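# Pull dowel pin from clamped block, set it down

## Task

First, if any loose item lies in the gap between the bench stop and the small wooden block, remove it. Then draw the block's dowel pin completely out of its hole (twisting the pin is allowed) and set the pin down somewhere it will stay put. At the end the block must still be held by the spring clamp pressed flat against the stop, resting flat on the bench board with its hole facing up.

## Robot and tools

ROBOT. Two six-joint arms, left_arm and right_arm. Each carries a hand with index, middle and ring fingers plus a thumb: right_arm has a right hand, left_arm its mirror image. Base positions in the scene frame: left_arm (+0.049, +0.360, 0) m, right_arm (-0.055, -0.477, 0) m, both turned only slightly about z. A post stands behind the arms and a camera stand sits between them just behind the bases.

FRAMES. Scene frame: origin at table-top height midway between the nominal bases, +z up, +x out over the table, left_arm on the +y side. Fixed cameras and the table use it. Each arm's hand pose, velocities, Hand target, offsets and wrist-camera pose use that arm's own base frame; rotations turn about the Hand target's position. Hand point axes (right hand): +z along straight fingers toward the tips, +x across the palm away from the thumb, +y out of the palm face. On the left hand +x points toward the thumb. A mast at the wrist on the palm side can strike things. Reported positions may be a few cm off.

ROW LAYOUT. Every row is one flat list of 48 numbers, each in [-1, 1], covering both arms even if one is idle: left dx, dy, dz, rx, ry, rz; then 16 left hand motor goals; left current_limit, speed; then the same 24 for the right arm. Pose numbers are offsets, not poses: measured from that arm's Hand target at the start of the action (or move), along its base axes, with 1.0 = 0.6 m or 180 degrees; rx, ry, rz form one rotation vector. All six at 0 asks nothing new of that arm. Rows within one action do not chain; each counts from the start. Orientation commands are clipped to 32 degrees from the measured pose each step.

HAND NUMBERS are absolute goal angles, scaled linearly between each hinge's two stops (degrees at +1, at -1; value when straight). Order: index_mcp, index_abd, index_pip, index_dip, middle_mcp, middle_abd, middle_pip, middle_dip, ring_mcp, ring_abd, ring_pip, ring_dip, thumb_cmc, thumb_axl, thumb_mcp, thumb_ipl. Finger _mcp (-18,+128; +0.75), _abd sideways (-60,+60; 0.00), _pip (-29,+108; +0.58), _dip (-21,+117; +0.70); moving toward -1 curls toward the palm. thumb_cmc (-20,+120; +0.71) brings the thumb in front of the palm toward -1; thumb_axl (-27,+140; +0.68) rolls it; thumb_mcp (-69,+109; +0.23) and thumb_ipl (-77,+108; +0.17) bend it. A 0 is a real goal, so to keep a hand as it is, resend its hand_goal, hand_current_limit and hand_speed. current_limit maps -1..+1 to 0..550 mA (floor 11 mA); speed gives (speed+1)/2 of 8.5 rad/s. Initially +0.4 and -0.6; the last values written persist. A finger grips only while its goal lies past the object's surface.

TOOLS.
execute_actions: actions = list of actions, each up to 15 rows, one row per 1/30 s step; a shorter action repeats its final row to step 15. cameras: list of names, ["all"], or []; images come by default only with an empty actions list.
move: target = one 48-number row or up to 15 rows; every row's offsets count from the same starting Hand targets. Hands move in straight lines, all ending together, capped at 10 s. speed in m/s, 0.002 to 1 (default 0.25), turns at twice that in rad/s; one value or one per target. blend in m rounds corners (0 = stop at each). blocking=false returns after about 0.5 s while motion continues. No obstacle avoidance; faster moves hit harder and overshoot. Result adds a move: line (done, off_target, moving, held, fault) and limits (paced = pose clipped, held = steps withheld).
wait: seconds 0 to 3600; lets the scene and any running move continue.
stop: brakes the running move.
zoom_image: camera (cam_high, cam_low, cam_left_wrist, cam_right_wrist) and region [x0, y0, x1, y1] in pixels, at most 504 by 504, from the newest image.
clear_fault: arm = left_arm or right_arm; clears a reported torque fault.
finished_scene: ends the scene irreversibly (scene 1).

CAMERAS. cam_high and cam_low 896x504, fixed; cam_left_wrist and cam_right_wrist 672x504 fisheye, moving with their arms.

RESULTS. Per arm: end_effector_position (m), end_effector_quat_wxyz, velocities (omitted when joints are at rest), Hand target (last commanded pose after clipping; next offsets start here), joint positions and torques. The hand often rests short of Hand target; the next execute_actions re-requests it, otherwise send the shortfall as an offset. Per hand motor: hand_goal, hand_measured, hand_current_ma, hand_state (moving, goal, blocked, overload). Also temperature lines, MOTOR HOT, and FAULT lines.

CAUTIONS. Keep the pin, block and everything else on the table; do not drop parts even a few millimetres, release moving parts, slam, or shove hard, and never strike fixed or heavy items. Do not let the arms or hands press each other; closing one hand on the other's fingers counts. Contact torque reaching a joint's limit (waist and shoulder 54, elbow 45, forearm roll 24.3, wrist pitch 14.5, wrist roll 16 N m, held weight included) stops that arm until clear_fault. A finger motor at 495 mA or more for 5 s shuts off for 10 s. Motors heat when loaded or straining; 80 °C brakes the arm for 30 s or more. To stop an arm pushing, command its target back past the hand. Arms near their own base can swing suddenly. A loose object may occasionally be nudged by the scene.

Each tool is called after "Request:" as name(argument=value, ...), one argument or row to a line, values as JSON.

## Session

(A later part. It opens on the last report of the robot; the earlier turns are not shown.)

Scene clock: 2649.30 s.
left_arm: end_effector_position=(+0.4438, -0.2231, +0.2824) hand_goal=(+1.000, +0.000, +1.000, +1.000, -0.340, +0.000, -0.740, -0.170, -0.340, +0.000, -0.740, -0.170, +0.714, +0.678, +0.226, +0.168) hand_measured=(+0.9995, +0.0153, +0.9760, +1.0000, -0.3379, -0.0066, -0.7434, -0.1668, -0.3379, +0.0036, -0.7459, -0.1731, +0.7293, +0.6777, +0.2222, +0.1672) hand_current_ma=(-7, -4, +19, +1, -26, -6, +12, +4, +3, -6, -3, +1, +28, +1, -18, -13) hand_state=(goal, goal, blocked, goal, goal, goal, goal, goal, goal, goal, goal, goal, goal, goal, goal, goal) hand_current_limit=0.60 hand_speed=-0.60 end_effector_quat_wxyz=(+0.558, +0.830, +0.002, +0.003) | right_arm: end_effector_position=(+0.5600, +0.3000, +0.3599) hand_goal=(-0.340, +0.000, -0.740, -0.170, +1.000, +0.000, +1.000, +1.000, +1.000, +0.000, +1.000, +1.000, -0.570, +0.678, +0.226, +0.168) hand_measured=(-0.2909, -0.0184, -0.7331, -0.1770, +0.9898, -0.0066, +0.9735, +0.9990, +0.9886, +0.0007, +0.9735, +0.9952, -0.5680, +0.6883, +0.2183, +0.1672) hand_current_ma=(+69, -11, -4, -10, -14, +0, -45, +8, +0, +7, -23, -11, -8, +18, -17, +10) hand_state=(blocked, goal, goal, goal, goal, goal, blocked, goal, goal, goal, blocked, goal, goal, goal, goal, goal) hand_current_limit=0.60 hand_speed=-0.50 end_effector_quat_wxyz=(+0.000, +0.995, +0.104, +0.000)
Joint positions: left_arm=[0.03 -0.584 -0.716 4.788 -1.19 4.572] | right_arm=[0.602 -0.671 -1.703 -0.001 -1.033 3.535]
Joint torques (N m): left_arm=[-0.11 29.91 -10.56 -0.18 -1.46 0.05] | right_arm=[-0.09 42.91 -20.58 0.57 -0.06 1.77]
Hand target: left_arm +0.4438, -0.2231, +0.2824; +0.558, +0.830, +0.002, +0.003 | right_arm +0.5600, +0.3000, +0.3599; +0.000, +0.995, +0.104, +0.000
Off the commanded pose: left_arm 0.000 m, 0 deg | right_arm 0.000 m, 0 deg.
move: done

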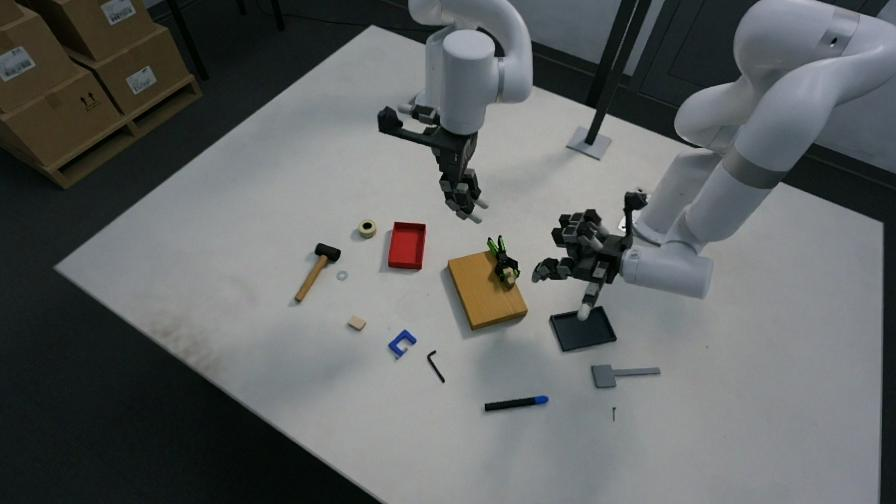

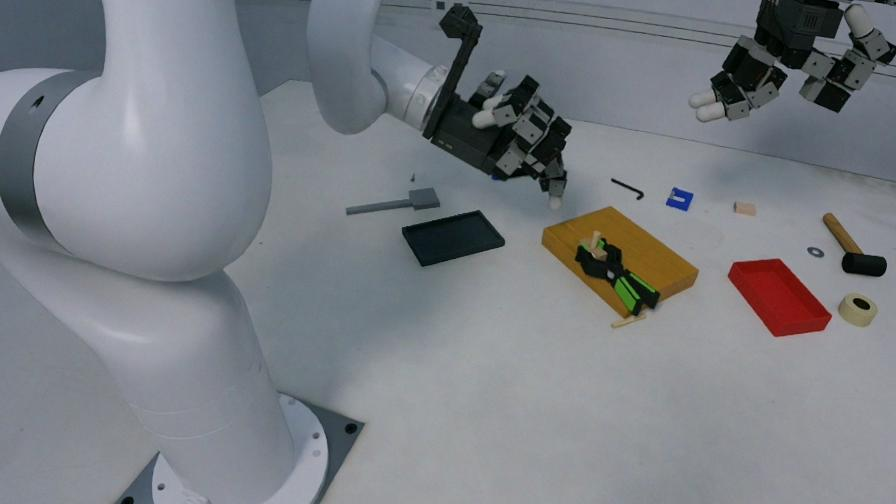

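Request:
move(
  target=[
    [-0.073,0.0385,0.229,0,0,0,1,0,1,1,-0.34,0,-0.74,-0.17,-0.34,0,-0.74,-0.17,0.714,0.678,0.226,0.168,0.6,-0.6,0,0,0,0,0,0,-0.34,0,-0.74,-0.17,1,0,1,1,1,0,1,1,-0.571,0.678,0.226,0.168,0.6,-0.5],
    [-0.073,0.0385,0.229,0.0979,-0.2085,-0.3113,1,0,1,1,-0.34,0,-0.74,-0.17,-0.34,0,-0.74,-0.17,0.714,0.678,0.226,0.168,0.6,-0.6,0,0,0,0,0,0,-0.34,0,-0.74,-0.17,1,0,1,1,1,0,1,1,-0.571,0.678,0.226,0.168,0.6,-0.5],
    [-0.073,0.0385,0.229,0.1958,-0.4169,-0.6225,0.479,0.2,0.971,0.971,0.973,-0.2,0.416,0.333,-0.2,0,-0.4,0.406,0.714,0.678,0.226,0.168,0.6,-0.6,0,0,0,0,0,0,-0.34,0,-0.74,-0.17,1,0,1,1,1,0,1,1,-0.571,0.678,0.226,0.168,0.6,-0.5],
  ],
  speed=0.3,
  cameras=["all"],
)

Scene clock: 2663.27 s.
left_arm: end_effector_position=(+0.4000, -0.2000, +0.4198) hand_goal=(+0.480, +0.200, +0.972, +0.972, +0.974, -0.200, +0.416, +0.334, -0.200, +0.000, -0.400, +0.406, +0.714, +0.678, +0.226, +0.168) hand_measured=(+0.4833, +0.1736, +0.9529, +0.9774, +0.9633, -0.1956, +0.4114, +0.3340, -0.1799, +0.0021, -0.3956, +0.4053, +0.7142, +0.6777, +0.2212, +0.1672) hand_current_ma=(-4, +3, +8, -19, -4, -11, +7, -16, -7, -4, +1, +1, -3, +1, -6, -16) hand_state=(goal, blocked, goal, goal, goal, goal, goal, goal, goal, goal, goal, goal, goal, goal, goal, goal) hand_current_limit=0.60 hand_speed=-0.60 end_effector_quat_wxyz=(+0.000, -0.421, +0.907, +0.000) | right_arm: end_effector_position=(+0.5600, +0.3000, +0.3599) hand_goal=(-0.340, +0.000, -0.740, -0.170, +1.000, +0.000, +1.000, +1.000, +1.000, +0.000, +1.000, +1.000, -0.570, +0.678, +0.226, +0.168) hand_measured=(-0.2909, -0.0198, -0.7331, -0.1770, +0.9910, -0.0066, +0.9735, +0.9977, +0.9886, +0.0021, +0.9735, +0.9952, -0.5680, +0.6883, +0.2183, +0.1672) hand_current_ma=(+40, -3, -4, -16, -20, +3, -52, +13, +9, +3, -52, -17, -8, +5, -16, +14) hand_state=(blocked, goal, goal, goal, goal, goal, blocked, goal, goal, goal, blocked, goal, goal, goal, goal, goal) hand_current_limit=0.60 hand_speed=-0.50 end_effector_quat_wxyz=(+0.000, +0.995, +0.104, +0.000)
Joint positions: left_arm=[-0.46 -0.247 -1.25 6.283 -1.003 4.955] | right_arm=[0.602 -0.671 -1.703 -0.001 -1.033 3.535]
Joint torques (N m): left_arm=[-0.12 28.67 -20.11 0.62 -0.13 0] | right_arm=[-0.09 42.91 -20.58 0.57 -0.06 0]
Hand target: left_arm +0.4000, -0.2000, +0.4198; +0.000, -0.421, +0.907, +0.000 | right_arm +0.5600, +0.3000, +0.3599; +0.000, +0.995, +0.104, +0.000
Off the commanded pose: left_arm 0.000 m, 0 deg | right_arm 0.000 m, 0 deg.
joint at its limit (left arm) — joint 4 (forearm roll), upper limit.
move: done
cam_left_wrist: T_world_to_cam=[[0.98115, 0.18621, 0.05169, -0.41529], [0.08855, -0.67093, 0.73621, -0.52736], [0.17177, -0.71776, -0.67477, 0.19882]] pos_world=[0.42001, -0.13378, 0.54387]
cam_right_wrist: T_world_to_cam=[[-0.65299, -0.75715, 0.01799, 0.61762], [-0.51958, 0.46513, 0.71673, -0.15147], [-0.55104, 0.45867, -0.69712, 0.54617]] pos_world=[0.62556, 0.28757, 0.4782]

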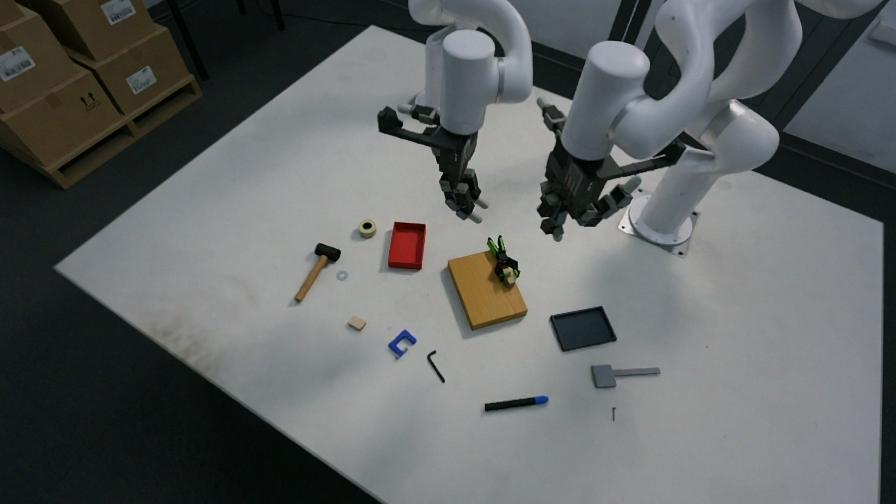

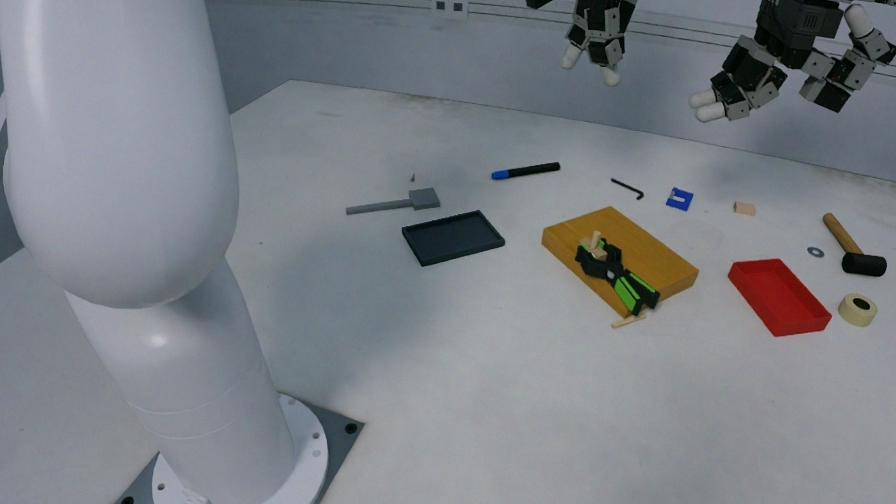

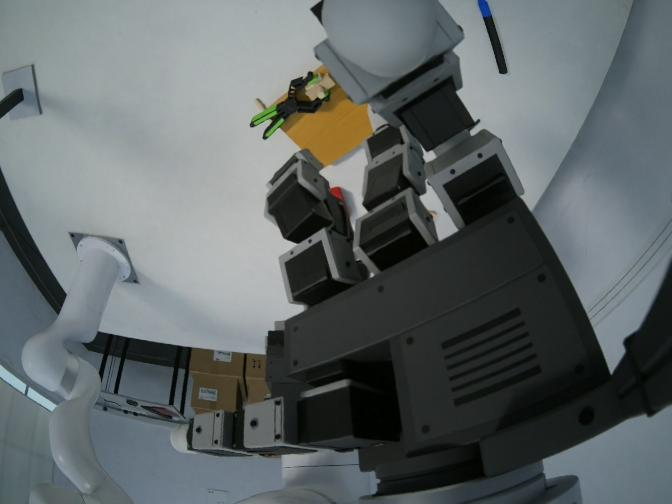

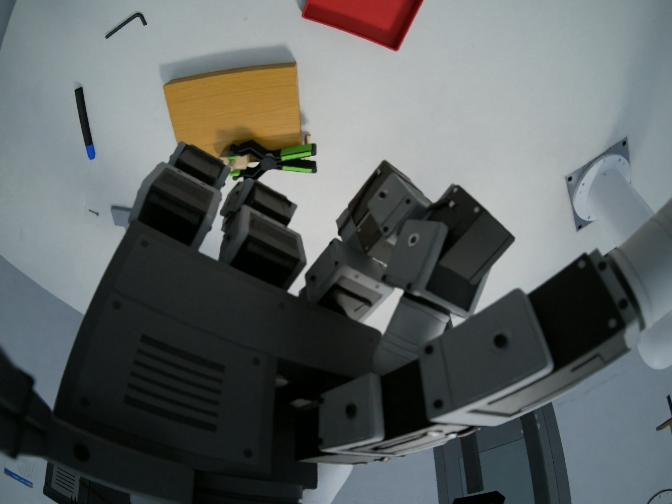

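Request:
move(
  target=[
    [-0.0063,-0.0872,0,0,0,0,0.479,0.2,0.971,0.971,0.973,-0.2,0.416,0.333,-0.2,0,-0.4,0.406,0.714,0.678,0.226,0.168,0.6,-0.6,0,0,0,0,0,0,-0.34,0,-0.74,-0.17,1,0,1,1,1,0,1,1,-0.571,0.678,0.226,0.168,0.6,-0.5],
    [-0.0063,-0.0872,-0.358,0,0,0,0.479,0.2,0.971,0.971,0.973,-0.2,0.416,0.333,-0.2,0,-0.4,0.406,0.714,0.678,0.226,0.168,0.6,-0.6,0,0,0,0,0,0,-0.34,0,-0.74,-0.17,1,0,1,1,1,0,1,1,-0.571,0.678,0.226,0.168,0.6,-0.5],
  ],
  speed=0.15,
  cameras=["all"],
)

Request:
zoom_image(
  camera="cam_left_wrist",
  region=[230, 20, 480, 200],
)

Request:
zoom_image(
  camera="cam_low",
  region=[540, 170, 680, 310],
)

Scene clock: 2672.73 s.
left_arm: end_effector_position=(+0.3962, -0.2523, +0.2050) hand_goal=(+0.480, +0.200, +0.972, +0.972, +0.974, -0.200, +0.416, +0.334, -0.200, +0.000, -0.400, +0.406, +0.714, +0.678, +0.226, +0.168) hand_measured=(+0.4833, +0.1736, +0.9516, +0.9774, +0.9645, -0.1956, +0.4114, +0.3340, -0.1799, +0.0095, -0.3944, +0.4066, +0.7205, +0.6767, +0.2212, +0.1681) hand_current_ma=(-2, +12, +5, -18, -8, +26, +17, -8, +3, +4, +7, +5, -10, +20, -1, -6) hand_state=(goal, blocked, goal, goal, goal, goal, goal, goal, goal, goal, goal, goal, goal, goal, goal, goal) hand_current_limit=0.60 hand_speed=-0.60 end_effector_quat_wxyz=(+0.000, -0.421, +0.907, +0.000) | right_arm: end_effector_position=(+0.5600, +0.3000, +0.3599) hand_goal=(-0.340, +0.000, -0.740, -0.170, +1.000, +0.000, +1.000, +1.000, +1.000, +0.000, +1.000, +1.000, -0.570, +0.678, +0.226, +0.168) hand_measured=(-0.2909, -0.0184, -0.7331, -0.1757, +0.9910, -0.0066, +0.9735, +0.9990, +0.9886, +0.0021, +0.9735, +0.9952, -0.5680, +0.6872, +0.2183, +0.1672) hand_current_ma=(+57, -21, +2, -8, -15, -6, -49, -10, -10, -17, -39, -4, -19, +9, -1, +1) hand_state=(blocked, goal, goal, goal, goal, goal, blocked, goal, goal, goal, blocked, goal, goal, goal, goal, goal) hand_current_limit=0.60 hand_speed=-0.50 end_effector_quat_wxyz=(+0.000, +0.995, +0.104, +0.000)
Joint positions: left_arm=[-0.547 -0.534 -1.113 6.284 -0.578 4.867] | right_arm=[0.602 -0.671 -1.703 -0.001 -1.033 3.535]
Joint torques (N m): left_arm=[-0.15 35.21 -17.4 0.39 -0.12 -2.35] | right_arm=[-0.09 42.91 -20.58 0.57 -0.06 0]
Hand target: left_arm +0.3962, -0.2523, +0.2050; +0.000, -0.421, +0.907, +0.000 | right_arm +0.5600, +0.3000, +0.3599; +0.000, +0.995, +0.104, +0.000
Off the commanded pose: left_arm 0.000 m, 0 deg | right_arm 0.000 m, 0 deg.
joint at its limit (left arm) — joint 4 (forearm roll), upper limit.
move: done
cam_left_wrist: T_world_to_cam=[[0.98115, 0.18621, 0.05169, -0.39072], [0.08855, -0.67093, 0.73621, -0.40397], [0.17177, -0.71776, -0.67477, 0.017]] pos_world=[0.41621, -0.18608, 0.32907]
cam_right_wrist: T_world_to_cam=[[-0.65299, -0.75715, 0.01799, 0.61762], [-0.51958, 0.46513, 0.71673, -0.15147], [-0.55104, 0.45867, -0.69712, 0.54617]] pos_world=[0.62556, 0.28757, 0.4782]

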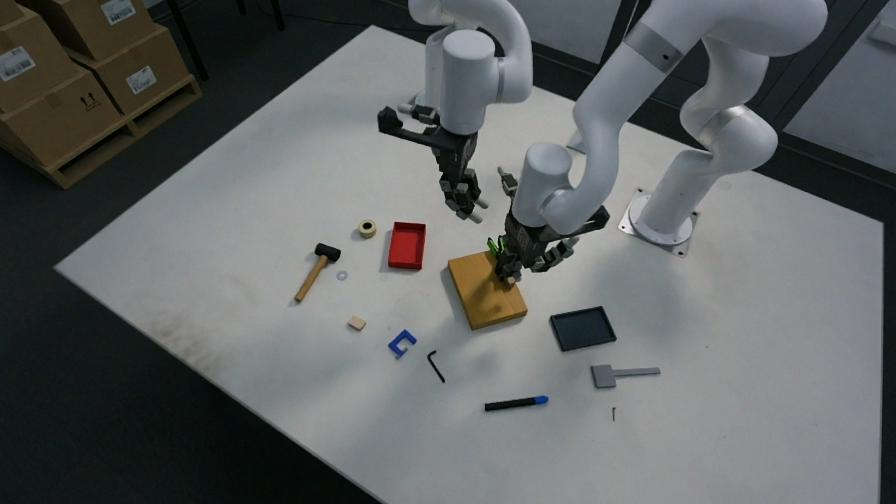

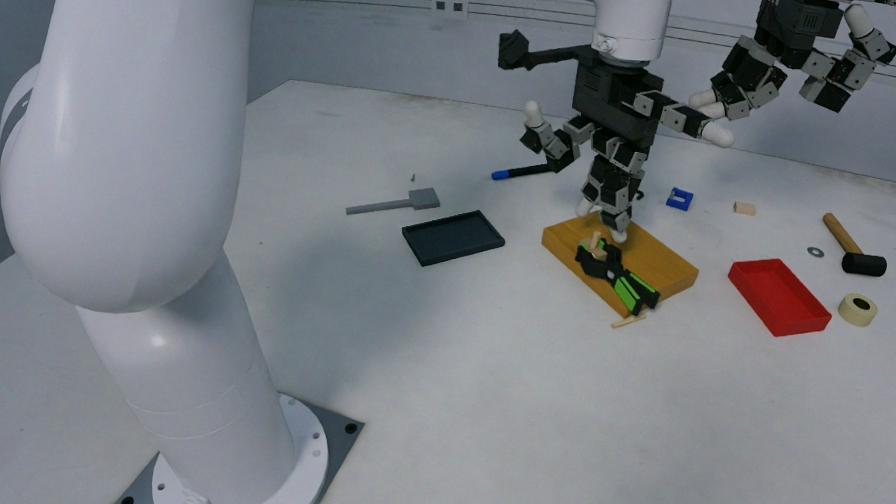

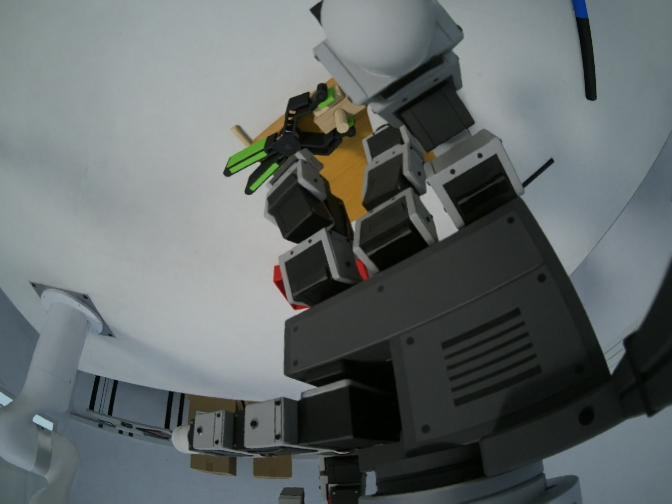

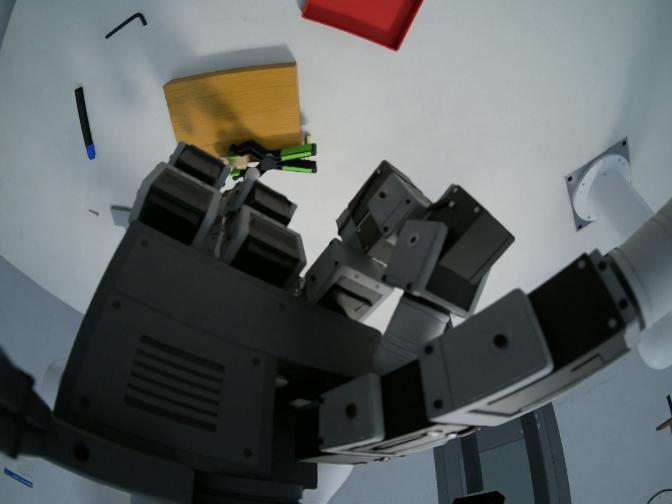

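Scaled by 2.016 from the camera's image (finer frame: 960x720).

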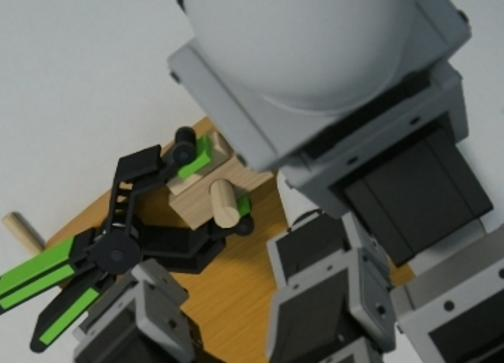

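Scaled by 3.600 from the camera's image (finer frame: 1280x720).

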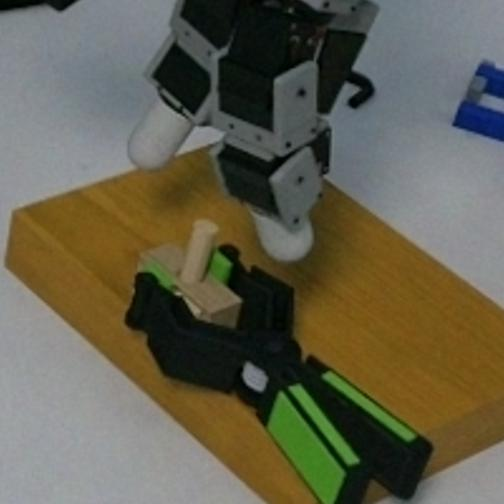

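Request:
move(
  target=[
    [-0.0028,0.0005,0,0,0,0,0.479,0.2,0.971,0.971,0.973,-0.2,0.416,0.333,-0.2,0,-0.4,0.406,0.714,0.678,0.226,0.168,0.6,-0.6,0,0,0,0,0,0,-0.34,0,-0.74,-0.17,1,0,1,1,1,0,1,1,-0.571,0.678,0.226,0.168,0.6,-0.5],
    [-0.0028,0.0005,-0.0558,0,0,0,0.479,0.2,0.971,0.971,0.973,-0.2,0.416,0.333,-0.2,0,-0.4,0.406,0.714,0.678,0.226,0.168,0.6,-0.6,0,0,0,0,0,0,-0.34,0,-0.74,-0.17,1,0,1,1,1,0,1,1,-0.571,0.678,0.226,0.168,0.6,-0.5],
  ],
  speed=[0.05,0.05],
  cameras=["cam_low","cam_high","cam_left_wrist"],
)

Request:
zoom_image(
  camera="cam_left_wrist",
  region=[230, 60, 430, 200],
)

Request:
zoom_image(
  camera="cam_low",
  region=[560, 200, 640, 280],
)

Request:
zoom_image(
  camera="cam_high",
  region=[480, 240, 530, 290],
)

Scene clock: 2682.50 s.
left_arm: end_effector_position=(+0.3945, -0.2520, +0.1716) hand_goal=(+0.480, +0.200, +0.972, +0.972, +0.974, -0.200, +0.416, +0.334, -0.200, +0.000, -0.400, +0.406, +0.714, +0.678, +0.226, +0.168) hand_measured=(+0.4640, +0.1780, +0.9722, +1.0000, +0.9645, -0.1956, +0.4114, +0.3340, -0.1812, +0.0095, -0.3944, +0.4066, +0.7205, +0.6767, +0.2212, +0.1681) hand_current_ma=(-3, +16, -5, -13, -13, -1, +18, +4, -31, +1, +1, +21, +20, -8, -18, -4) hand_state=(goal, blocked, goal, blocked, goal, goal, goal, goal, goal, goal, goal, goal, goal, goal, goal, goal) hand_current_limit=0.60 hand_speed=-0.60 end_effector_quat_wxyz=(+0.000, -0.421, +0.907, +0.000) | right_arm: end_effector_position=(+0.5600, +0.3000, +0.3599) hand_goal=(-0.340, +0.000, -0.740, -0.170, +1.000, +0.000, +1.000, +1.000, +1.000, +0.000, +1.000, +1.000, -0.570, +0.678, +0.226, +0.168) hand_measured=(-0.2909, -0.0198, -0.7331, -0.1770, +0.9910, -0.0066, +0.9735, +0.9990, +0.9886, +0.0007, +0.9735, +0.9939, -0.5680, +0.6883, +0.2193, +0.1662) hand_current_ma=(+55, -21, +5, -20, -15, -6, -26, +11, -12, -18, -29, -9, -5, -3, +0, -3) hand_state=(blocked, goal, goal, goal, goal, goal, blocked, goal, goal, goal, blocked, goal, goal, goal, goal, goal) hand_current_limit=0.60 hand_speed=-0.50 end_effector_quat_wxyz=(+0.000, +0.995, +0.104, +0.000)
Joint positions: left_arm=[-0.548 -0.586 -1.099 6.284 -0.513 4.866] | right_arm=[0.602 -0.671 -1.703 -0.001 -1.033 3.535]
Joint torques (N m): left_arm=[-0.15 14.03 -3.45 0.35 -0.12 0] | right_arm=[-0.09 42.91 -20.58 0.57 -0.06 0]
Hand target: left_arm +0.3945, -0.2520, +0.1715; +0.000, -0.421, +0.907, +0.000 | right_arm +0.5600, +0.3000, +0.3599; +0.000, +0.995, +0.104, +0.000
Off the commanded pose: left_arm 0.000 m, 0 deg | right_arm 0.000 m, 0 deg.
joint at its limit (left arm) — joint 4 (forearm roll), upper limit.
move: done
cam_left_wrist: T_world_to_cam=[[0.98115, 0.1862, 0.05168, -0.38738], [0.08853, -0.67083, 0.73631, -0.37903], [0.17177, -0.71786, -0.67467, -0.00508]] pos_world=[0.41451, -0.18578, 0.29567]
Images, in order (width x height): cam_high 896x504, cam_low 896x504, cam_left_wrist 672x504.

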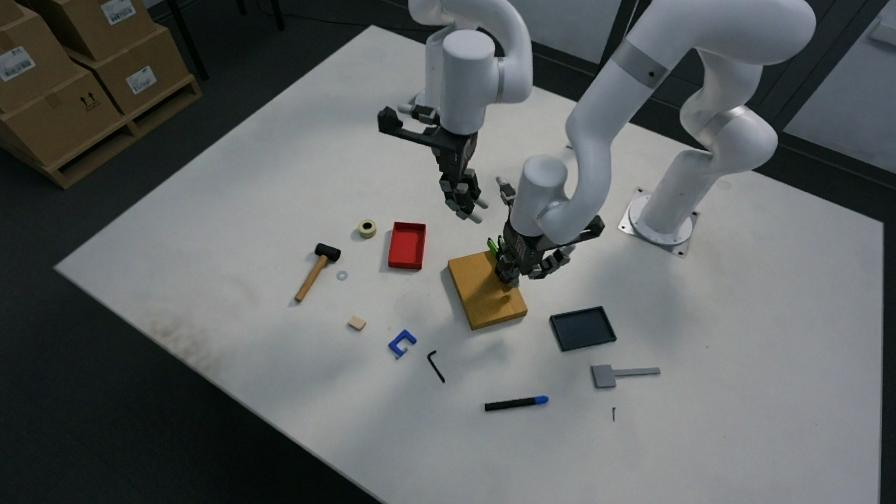

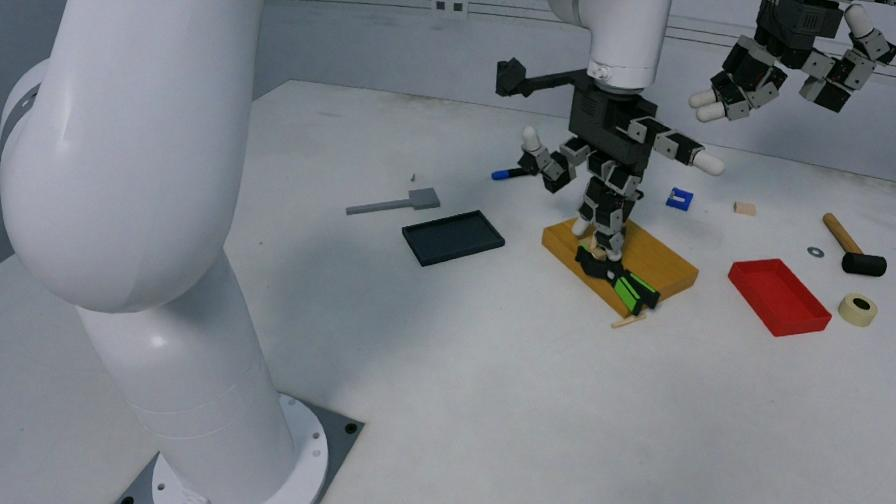

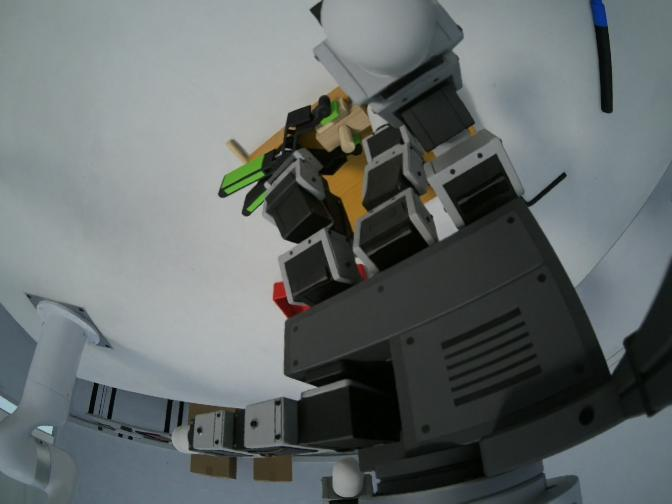

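Scaled by 2.520 from the camera's image (finer frame: 960x720).

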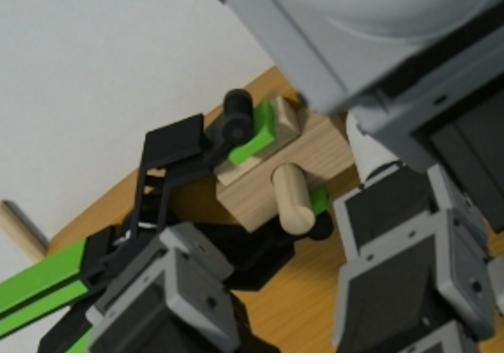

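Scaled by 6.300 from the camera's image (finer frame: 1280x720).

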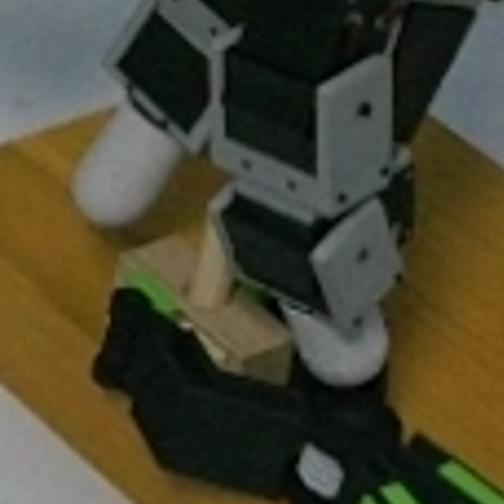

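Scaled by 10.080 from the camera's image (finer frame: 1280x720).

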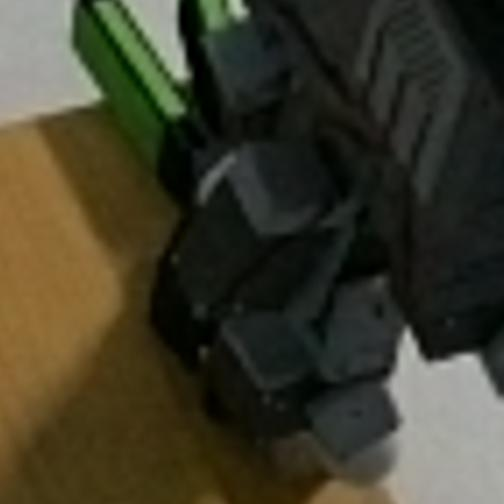

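Request:
move(
  target=[0,0,0.0058,0,0,0,0.479,0.2,0.971,0.971,0.973,-0.2,0.416,0.333,-0.2,0,-0.4,0.406,0.714,0.678,0.226,0.168,0.6,-0.6,0,0,0,0,0,0,-0.34,0,-0.74,-0.17,1,0,1,1,1,0,1,1,-0.571,0.678,0.226,0.168,0.6,-0.5],
  speed=0.03,
)

Request:
move(
  target=[0,0,0,0,0,0,0.479,0,0.971,0.971,0.973,0,0.416,0.333,-0.2,0,-0.4,0.406,0.714,0.678,0.226,0.168,0.6,-0.8,0,0,0,0,0,0,-0.34,0,-0.74,-0.17,1,0,1,1,1,0,1,1,-0.571,0.678,0.226,0.168,0.6,-0.5],
  speed=0.03,
  cameras=["cam_low","cam_high","cam_left_wrist"],
)

Request:
zoom_image(
  camera="cam_low",
  region=[560, 200, 640, 280],
)

Scene clock: 2687.70 s.
left_arm: end_effector_position=(+0.3945, -0.2520, +0.1750) hand_goal=(+0.480, +0.200, +0.972, +0.972, +0.974, -0.200, +0.416, +0.334, -0.200, +0.000, -0.400, +0.406, +0.714, +0.678, +0.226, +0.168) hand_measured=(+0.4797, +0.1765, +0.9542, +0.9888, +0.9645, -0.1956, +0.4114, +0.3340, -0.1812, +0.0095, -0.3956, +0.4066, +0.7205, +0.6777, +0.2212, +0.1681) hand_current_ma=(-4, -18, +2, -4, -15, +11, +12, -11, +3, +3, -3, -17, -3, -30, +15, -3) hand_state=(goal, blocked, goal, goal, goal, goal, goal, goal, goal, goal, goal, goal, goal, goal, goal, goal) hand_current_limit=0.60 hand_speed=-0.60 end_effector_quat_wxyz=(+0.000, -0.421, +0.907, +0.000) | right_arm: end_effector_position=(+0.5600, +0.3000, +0.3599) hand_goal=(-0.340, +0.000, -0.740, -0.170, +1.000, +0.000, +1.000, +1.000, +1.000, +0.000, +1.000, +1.000, -0.570, +0.678, +0.226, +0.168) hand_measured=(-0.2921, -0.0198, -0.7331, -0.1770, +0.9910, -0.0066, +0.9735, +0.9977, +0.9886, +0.0021, +0.9735, +0.9952, -0.5680, +0.6883, +0.2183, +0.1662) hand_current_ma=(+63, -18, +1, +4, +5, -3, -42, -9, -4, -3, -35, +9, +3, +5, -11, -7) hand_state=(blocked, goal, goal, goal, goal, goal, blocked, goal, goal, goal, blocked, goal, goal, goal, goal, goal) hand_current_limit=0.60 hand_speed=-0.50 end_effector_quat_wxyz=(+0.000, +0.995, +0.104, +0.000)
Joint positions: left_arm=[-0.548 -0.58 -1.1 6.284 -0.52 4.866] | right_arm=[0.602 -0.671 -1.703 -0.001 -1.033 3.535]
Joint torques (N m): left_arm=[-0.15 35.93 -16.76 0.36 -0.12 0] | right_arm=[-0.09 42.91 -20.58 0.57 -0.06 0]
Hand target: left_arm +0.3945, -0.2520, +0.1750; +0.000, -0.421, +0.907, +0.000 | right_arm +0.5600, +0.3000, +0.3599; +0.000, +0.995, +0.104, +0.000
Off the commanded pose: left_arm 0.000 m, 0 deg | right_arm 0.000 m, 0 deg.
joint at its limit (left arm) — joint 4 (forearm roll), upper limit.
move: done

Scene clock: 2688.23 s.
left_arm: end_effector_position=(+0.3945, -0.2520, +0.1750) hand_goal=(+0.480, +0.000, +0.972, +0.972, +0.974, +0.000, +0.416, +0.334, -0.200, +0.000, -0.400, +0.406, +0.714, +0.678, +0.226, +0.168) hand_measured=(+0.4809, -0.0023, +0.9619, +0.9799, +0.9645, -0.0081, +0.4114, +0.3340, -0.1812, +0.0095, -0.3956, +0.4066, +0.7217, +0.6777, +0.2212, +0.1672) hand_current_ma=(+3, +5, +24, -11, +9, -3, +3, -6, -8, +6, +0, +16, +5, -9, -17, -24) hand_state=(goal, goal, goal, goal, goal, goal, goal, goal, goal, goal, goal, goal, goal, goal, goal, goal) hand_current_limit=0.60 hand_speed=-0.80 end_effector_quat_wxyz=(+0.000, -0.421, +0.907, +0.000) | right_arm: end_effector_position=(+0.5600, +0.3000, +0.3599) hand_goal=(-0.340, +0.000, -0.740, -0.170, +1.000, +0.000, +1.000, +1.000, +1.000, +0.000, +1.000, +1.000, -0.570, +0.678, +0.226, +0.168) hand_measured=(-0.2909, -0.0198, -0.7331, -0.1782, +0.9910, -0.0081, +0.9735, +0.9990, +0.9886, +0.0021, +0.9735, +0.9952, -0.5667, +0.6883, +0.2193, +0.1681) hand_current_ma=(+64, -4, -10, -15, -14, -10, -25, -2, -9, -19, -40, +2, -1, +12, -11, +7) hand_state=(blocked, goal, goal, goal, goal, goal, blocked, goal, goal, goal, blocked, goal, goal, goal, goal, goal) hand_current_limit=0.60 hand_speed=-0.50 end_effector_quat_wxyz=(+0.000, +0.995, +0.104, +0.000)
Joint positions: left_arm=[-0.548 -0.58 -1.1 6.284 -0.52 4.866] | right_arm=[0.602 -0.671 -1.703 -0.001 -1.033 3.535]
Joint torques (N m): left_arm=[-0.15 35.93 -16.76 0.36 -0.12 0] | right_arm=[-0.09 42.91 -20.58 0.57 -0.06 0]
Hand target: left_arm +0.3945, -0.2520, +0.1750; +0.000, -0.421, +0.907, +0.000 | right_arm +0.5600, +0.3000, +0.3599; +0.000, +0.995, +0.104, +0.000
Off the commanded pose: left_arm 0.000 m, 0 deg | right_arm 0.000 m, 0 deg.
joint at its limit (left arm) — joint 4 (forearm roll), upper limit.
move: done
cam_left_wrist: T_world_to_cam=[[0.98117, 0.18614, 0.05162, -0.38756], [0.08855, -0.67094, 0.73621, -0.38153], [0.17168, -0.71777, -0.67478, -0.0027]] pos_world=[0.41451, -0.18578, 0.29907]
Images, in order (width x height): cam_high 896x504, cam_low 896x504, cam_left_wrist 672x504.

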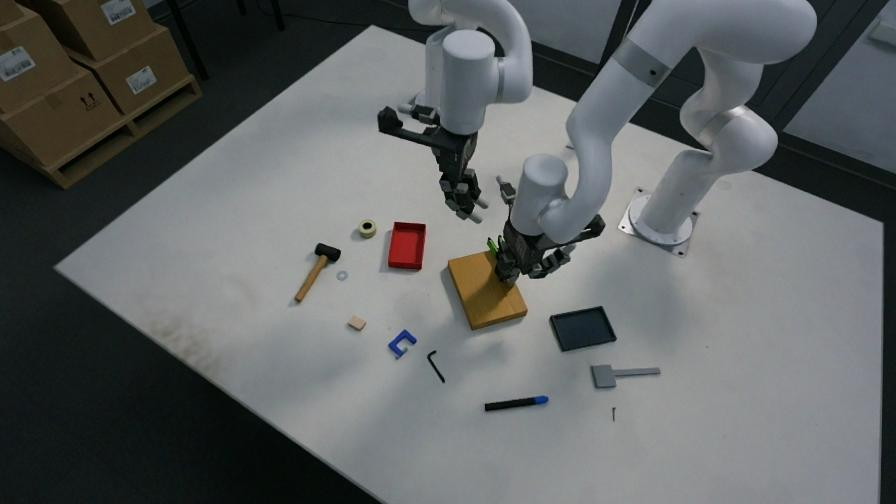

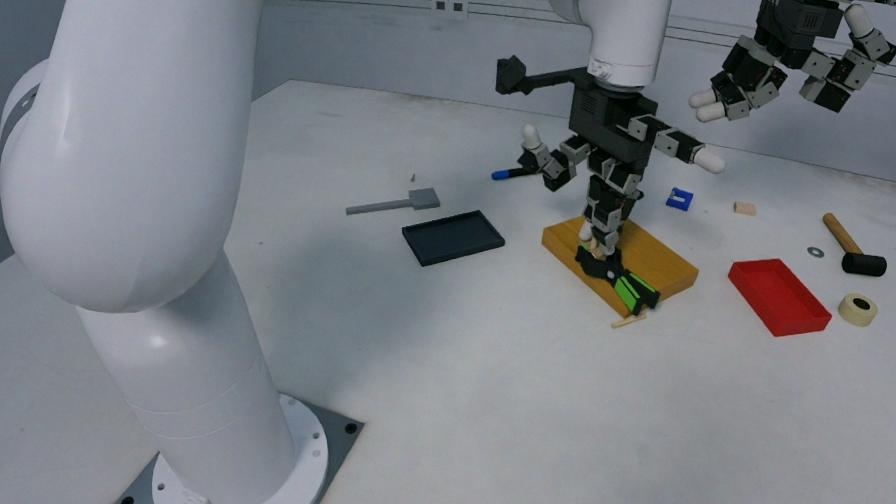

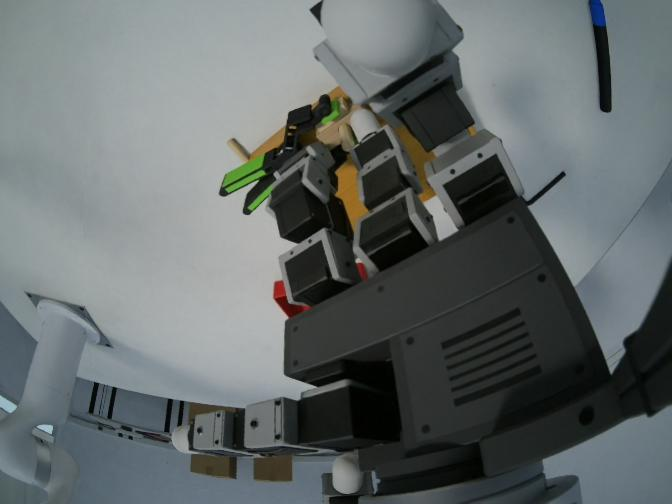

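Scaled by 6.300 from the camera's image (finer frame: 1280x720).

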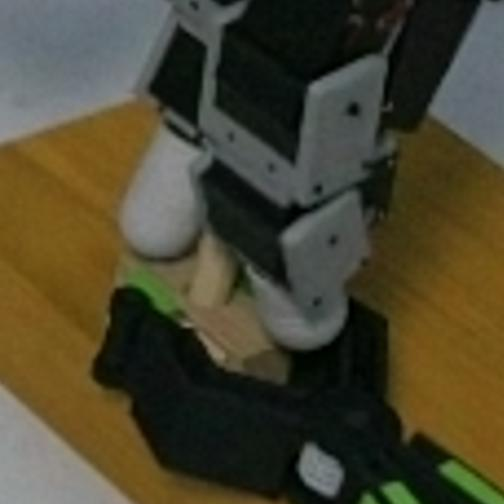

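Request:
move(
  target=[0,0,-0.004,0,0,0,0.479,-0.05,0.971,0.971,0.973,0.05,0.416,0.333,-0.2,0,-0.4,0.406,0.714,0.678,0.226,0.168,0.6,-0.8,0,0,0,0,0,0,-0.34,0,-0.74,-0.17,1,0,1,1,1,0,1,1,-0.571,0.678,0.226,0.168,0.6,-0.5],
  speed=0.02,
)

Request:
move(
  target=[0,0,0,0,0,0,0.479,-0.9,0.971,0.971,0.973,0.9,0.416,0.333,-0.2,0,-0.4,0.406,0.714,0.678,0.226,0.168,0.76,-0.8,0,0,0,0,0,0,-0.34,0,-0.74,-0.17,1,0,1,1,1,0,1,1,-0.571,0.678,0.226,0.168,0.6,-0.5],
  speed=0.03,
  cameras=["cam_low","cam_high","cam_left_wrist"],
)

Request:
zoom_image(
  camera="cam_low",
  region=[560, 200, 640, 280],
)

Request:
zoom_image(
  camera="cam_left_wrist",
  region=[230, 60, 430, 200],
)

Scene clock: 2692.83 s.
left_arm: end_effector_position=(+0.3945, -0.2520, +0.1726) hand_goal=(+0.480, -0.050, +0.972, +0.972, +0.974, +0.050, +0.416, +0.334, -0.200, +0.000, -0.400, +0.406, +0.714, +0.678, +0.226, +0.168) hand_measured=(+0.4797, -0.0418, +0.9632, +0.9799, +0.9766, +0.0358, +0.4025, +0.3110, -0.1812, +0.0095, -0.3956, +0.4066, +0.7205, +0.6767, +0.2212, +0.1681) hand_current_ma=(-10, +13, +27, -4, -8, -13, +14, -14, +9, -1, -13, -1, +13, +3, -13, -11) hand_state=(goal, goal, goal, goal, goal, goal, goal, blocked, goal, goal, goal, goal, goal, goal, goal, goal) hand_current_limit=0.60 hand_speed=-0.80 end_effector_quat_wxyz=(+0.000, -0.421, +0.907, +0.000) | right_arm: end_effector_position=(+0.5600, +0.3000, +0.3599) hand_goal=(-0.340, +0.000, -0.740, -0.170, +1.000, +0.000, +1.000, +1.000, +1.000, +0.000, +1.000, +1.000, -0.570, +0.678, +0.226, +0.168) hand_measured=(-0.2909, -0.0184, -0.7344, -0.1770, +0.9898, -0.0066, +0.9735, +0.9990, +0.9886, +0.0021, +0.9735, +0.9952, -0.5680, +0.6883, +0.2183, +0.1672) hand_current_ma=(+55, -2, +8, -26, -14, -12, -30, +9, -12, -9, -47, -17, -11, +15, +6, +3) hand_state=(blocked, goal, goal, goal, goal, goal, blocked, goal, goal, goal, blocked, goal, goal, goal, goal, goal) hand_current_limit=0.60 hand_speed=-0.50 end_effector_quat_wxyz=(+0.000, +0.995, +0.104, +0.000)
Joint positions: left_arm=[-0.548 -0.584 -1.099 6.284 -0.515 4.866] | right_arm=[0.602 -0.671 -1.703 -0.001 -1.033 3.535]
Joint torques (N m): left_arm=[-0.15 36 -16.72 0.35 -0.12 0] | right_arm=[-0.09 42.91 -20.58 0.57 -0.06 0]
Hand target: left_arm +0.3945, -0.2520, +0.1726; +0.000, -0.421, +0.907, +0.000 | right_arm +0.5600, +0.3000, +0.3599; +0.000, +0.995, +0.104, +0.000
Off the commanded pose: left_arm 0.000 m, 0 deg | right_arm 0.000 m, 0 deg.
joint at its limit (left arm) — joint 4 (forearm roll), upper limit.
move: done

Scene clock: 2693.33 s.
left_arm: end_effector_position=(+0.3945, -0.2520, +0.1726) hand_goal=(+0.480, -0.900, +0.972, +0.972, +0.974, +0.900, +0.416, +0.334, -0.200, +0.000, -0.400, +0.406, +0.714, +0.678, +0.226, +0.168) hand_measured=(+0.4809, -0.1649, +0.9542, +0.9799, +0.9766, +0.0388, +0.4025, +0.3110, -0.1812, +0.0095, -0.3944, +0.4066, +0.7217, +0.6777, +0.2212, +0.1681) hand_current_ma=(-23, +135, -13, -19, +0, -275, +6, -7, +10, +15, -12, +22, -8, -8, -5, -24) hand_state=(goal, moving, goal, goal, goal, moving, goal, blocked, goal, goal, goal, goal, goal, goal, goal, goal) hand_current_limit=0.76 hand_speed=-0.80 end_effector_quat_wxyz=(+0.000, -0.421, +0.907, +0.000) | right_arm: end_effector_position=(+0.5600, +0.3000, +0.3599) hand_goal=(-0.340, +0.000, -0.740, -0.170, +1.000, +0.000, +1.000, +1.000, +1.000, +0.000, +1.000, +1.000, -0.570, +0.678, +0.226, +0.168) hand_measured=(-0.2909, -0.0184, -0.7344, -0.1782, +0.9910, -0.0066, +0.9735, +0.9990, +0.9874, +0.0007, +0.9735, +0.9952, -0.5680, +0.6883, +0.2183, +0.1672) hand_current_ma=(+61, -9, -14, -12, -11, -12, -36, -1, -26, -16, -34, -14, -11, +7, -11, -11) hand_state=(blocked, goal, goal, goal, goal, goal, blocked, goal, goal, goal, blocked, goal, goal, goal, goal, goal) hand_current_limit=0.60 hand_speed=-0.50 end_effector_quat_wxyz=(+0.000, +0.995, +0.104, +0.000)
Joint positions: left_arm=[-0.548 -0.584 -1.099 6.284 -0.515 4.866] | right_arm=[0.602 -0.671 -1.703 -0.001 -1.033 3.535]
Joint torques (N m): left_arm=[-0.15 25.77 -16.72 0.35 -0.12 0] | right_arm=[-0.09 42.91 -20.58 0.57 -0.06 0]
Hand target: left_arm +0.3945, -0.2520, +0.1726; +0.000, -0.421, +0.907, +0.000 | right_arm +0.5600, +0.3000, +0.3599; +0.000, +0.995, +0.104, +0.000
Off the commanded pose: left_arm 0.000 m, 0 deg | right_arm 0.000 m, 0 deg.
joint at its limit (left arm) — joint 4 (forearm roll), upper limit.
move: done
cam_left_wrist: T_world_to_cam=[[0.98117, 0.18614, 0.05162, -0.38744], [0.08855, -0.67094, 0.73621, -0.37977], [0.17168, -0.71777, -0.67478, -0.00432]] pos_world=[0.41451, -0.18578, 0.29667]
Images, in order (width x height): cam_high 896x504, cam_low 896x504, cam_left_wrist 672x504.

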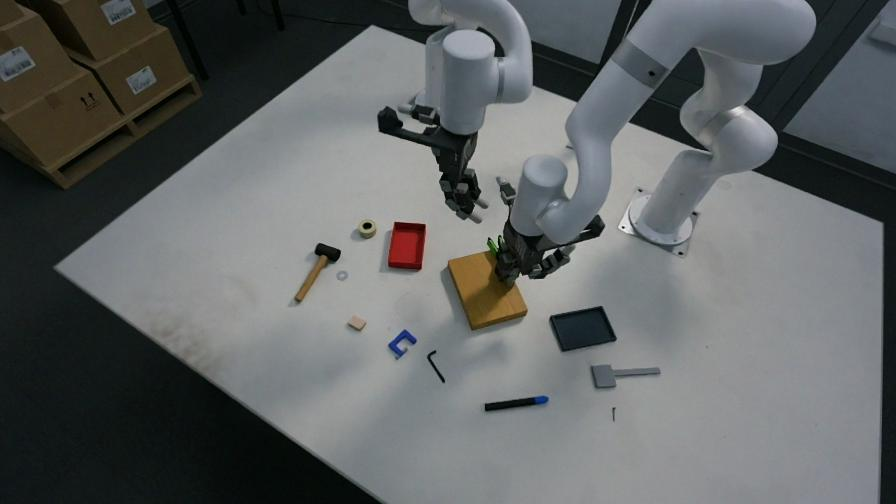

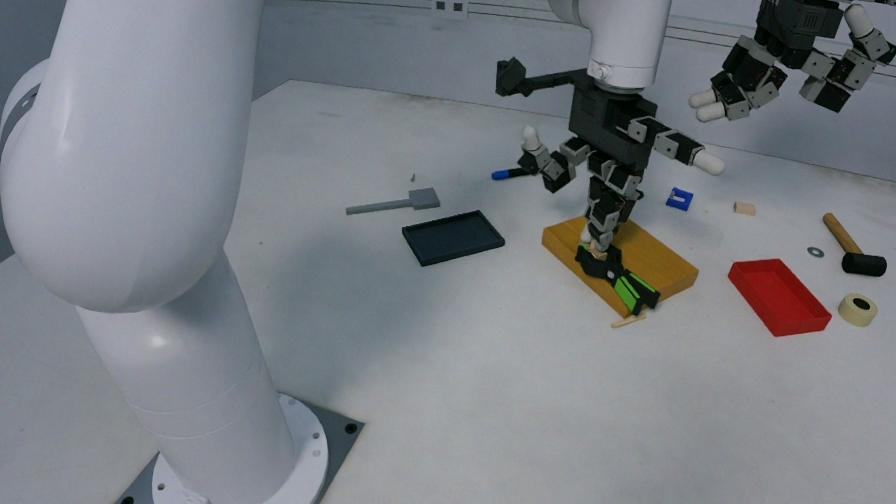

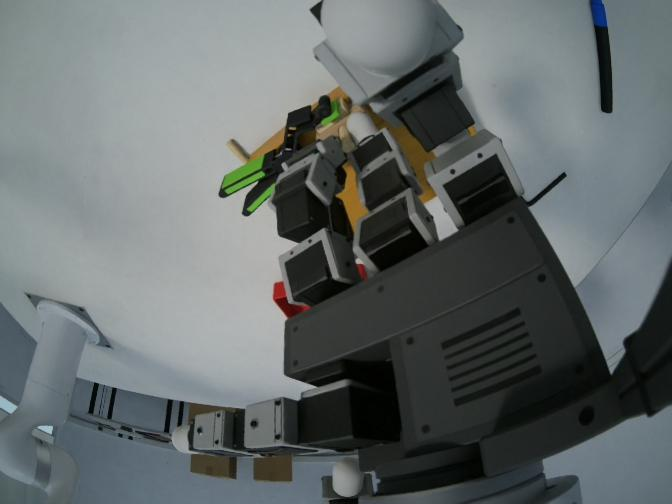

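Scaled by 6.300 from the camera's image (finer frame: 1280x720).

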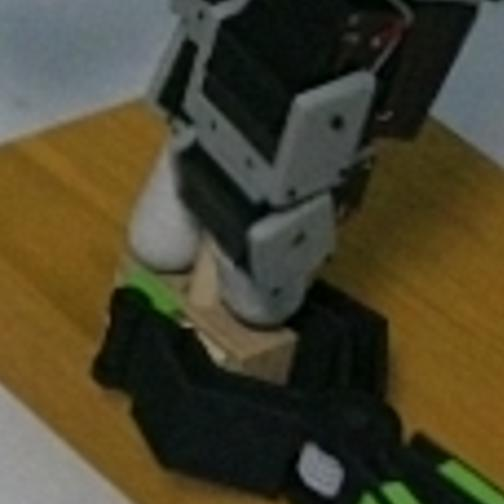

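Scaled by 2.520 from the camera's image (finer frame: 960x720).

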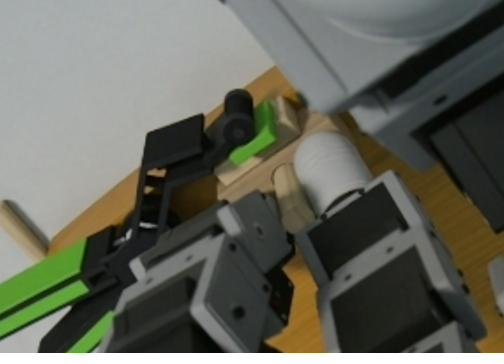

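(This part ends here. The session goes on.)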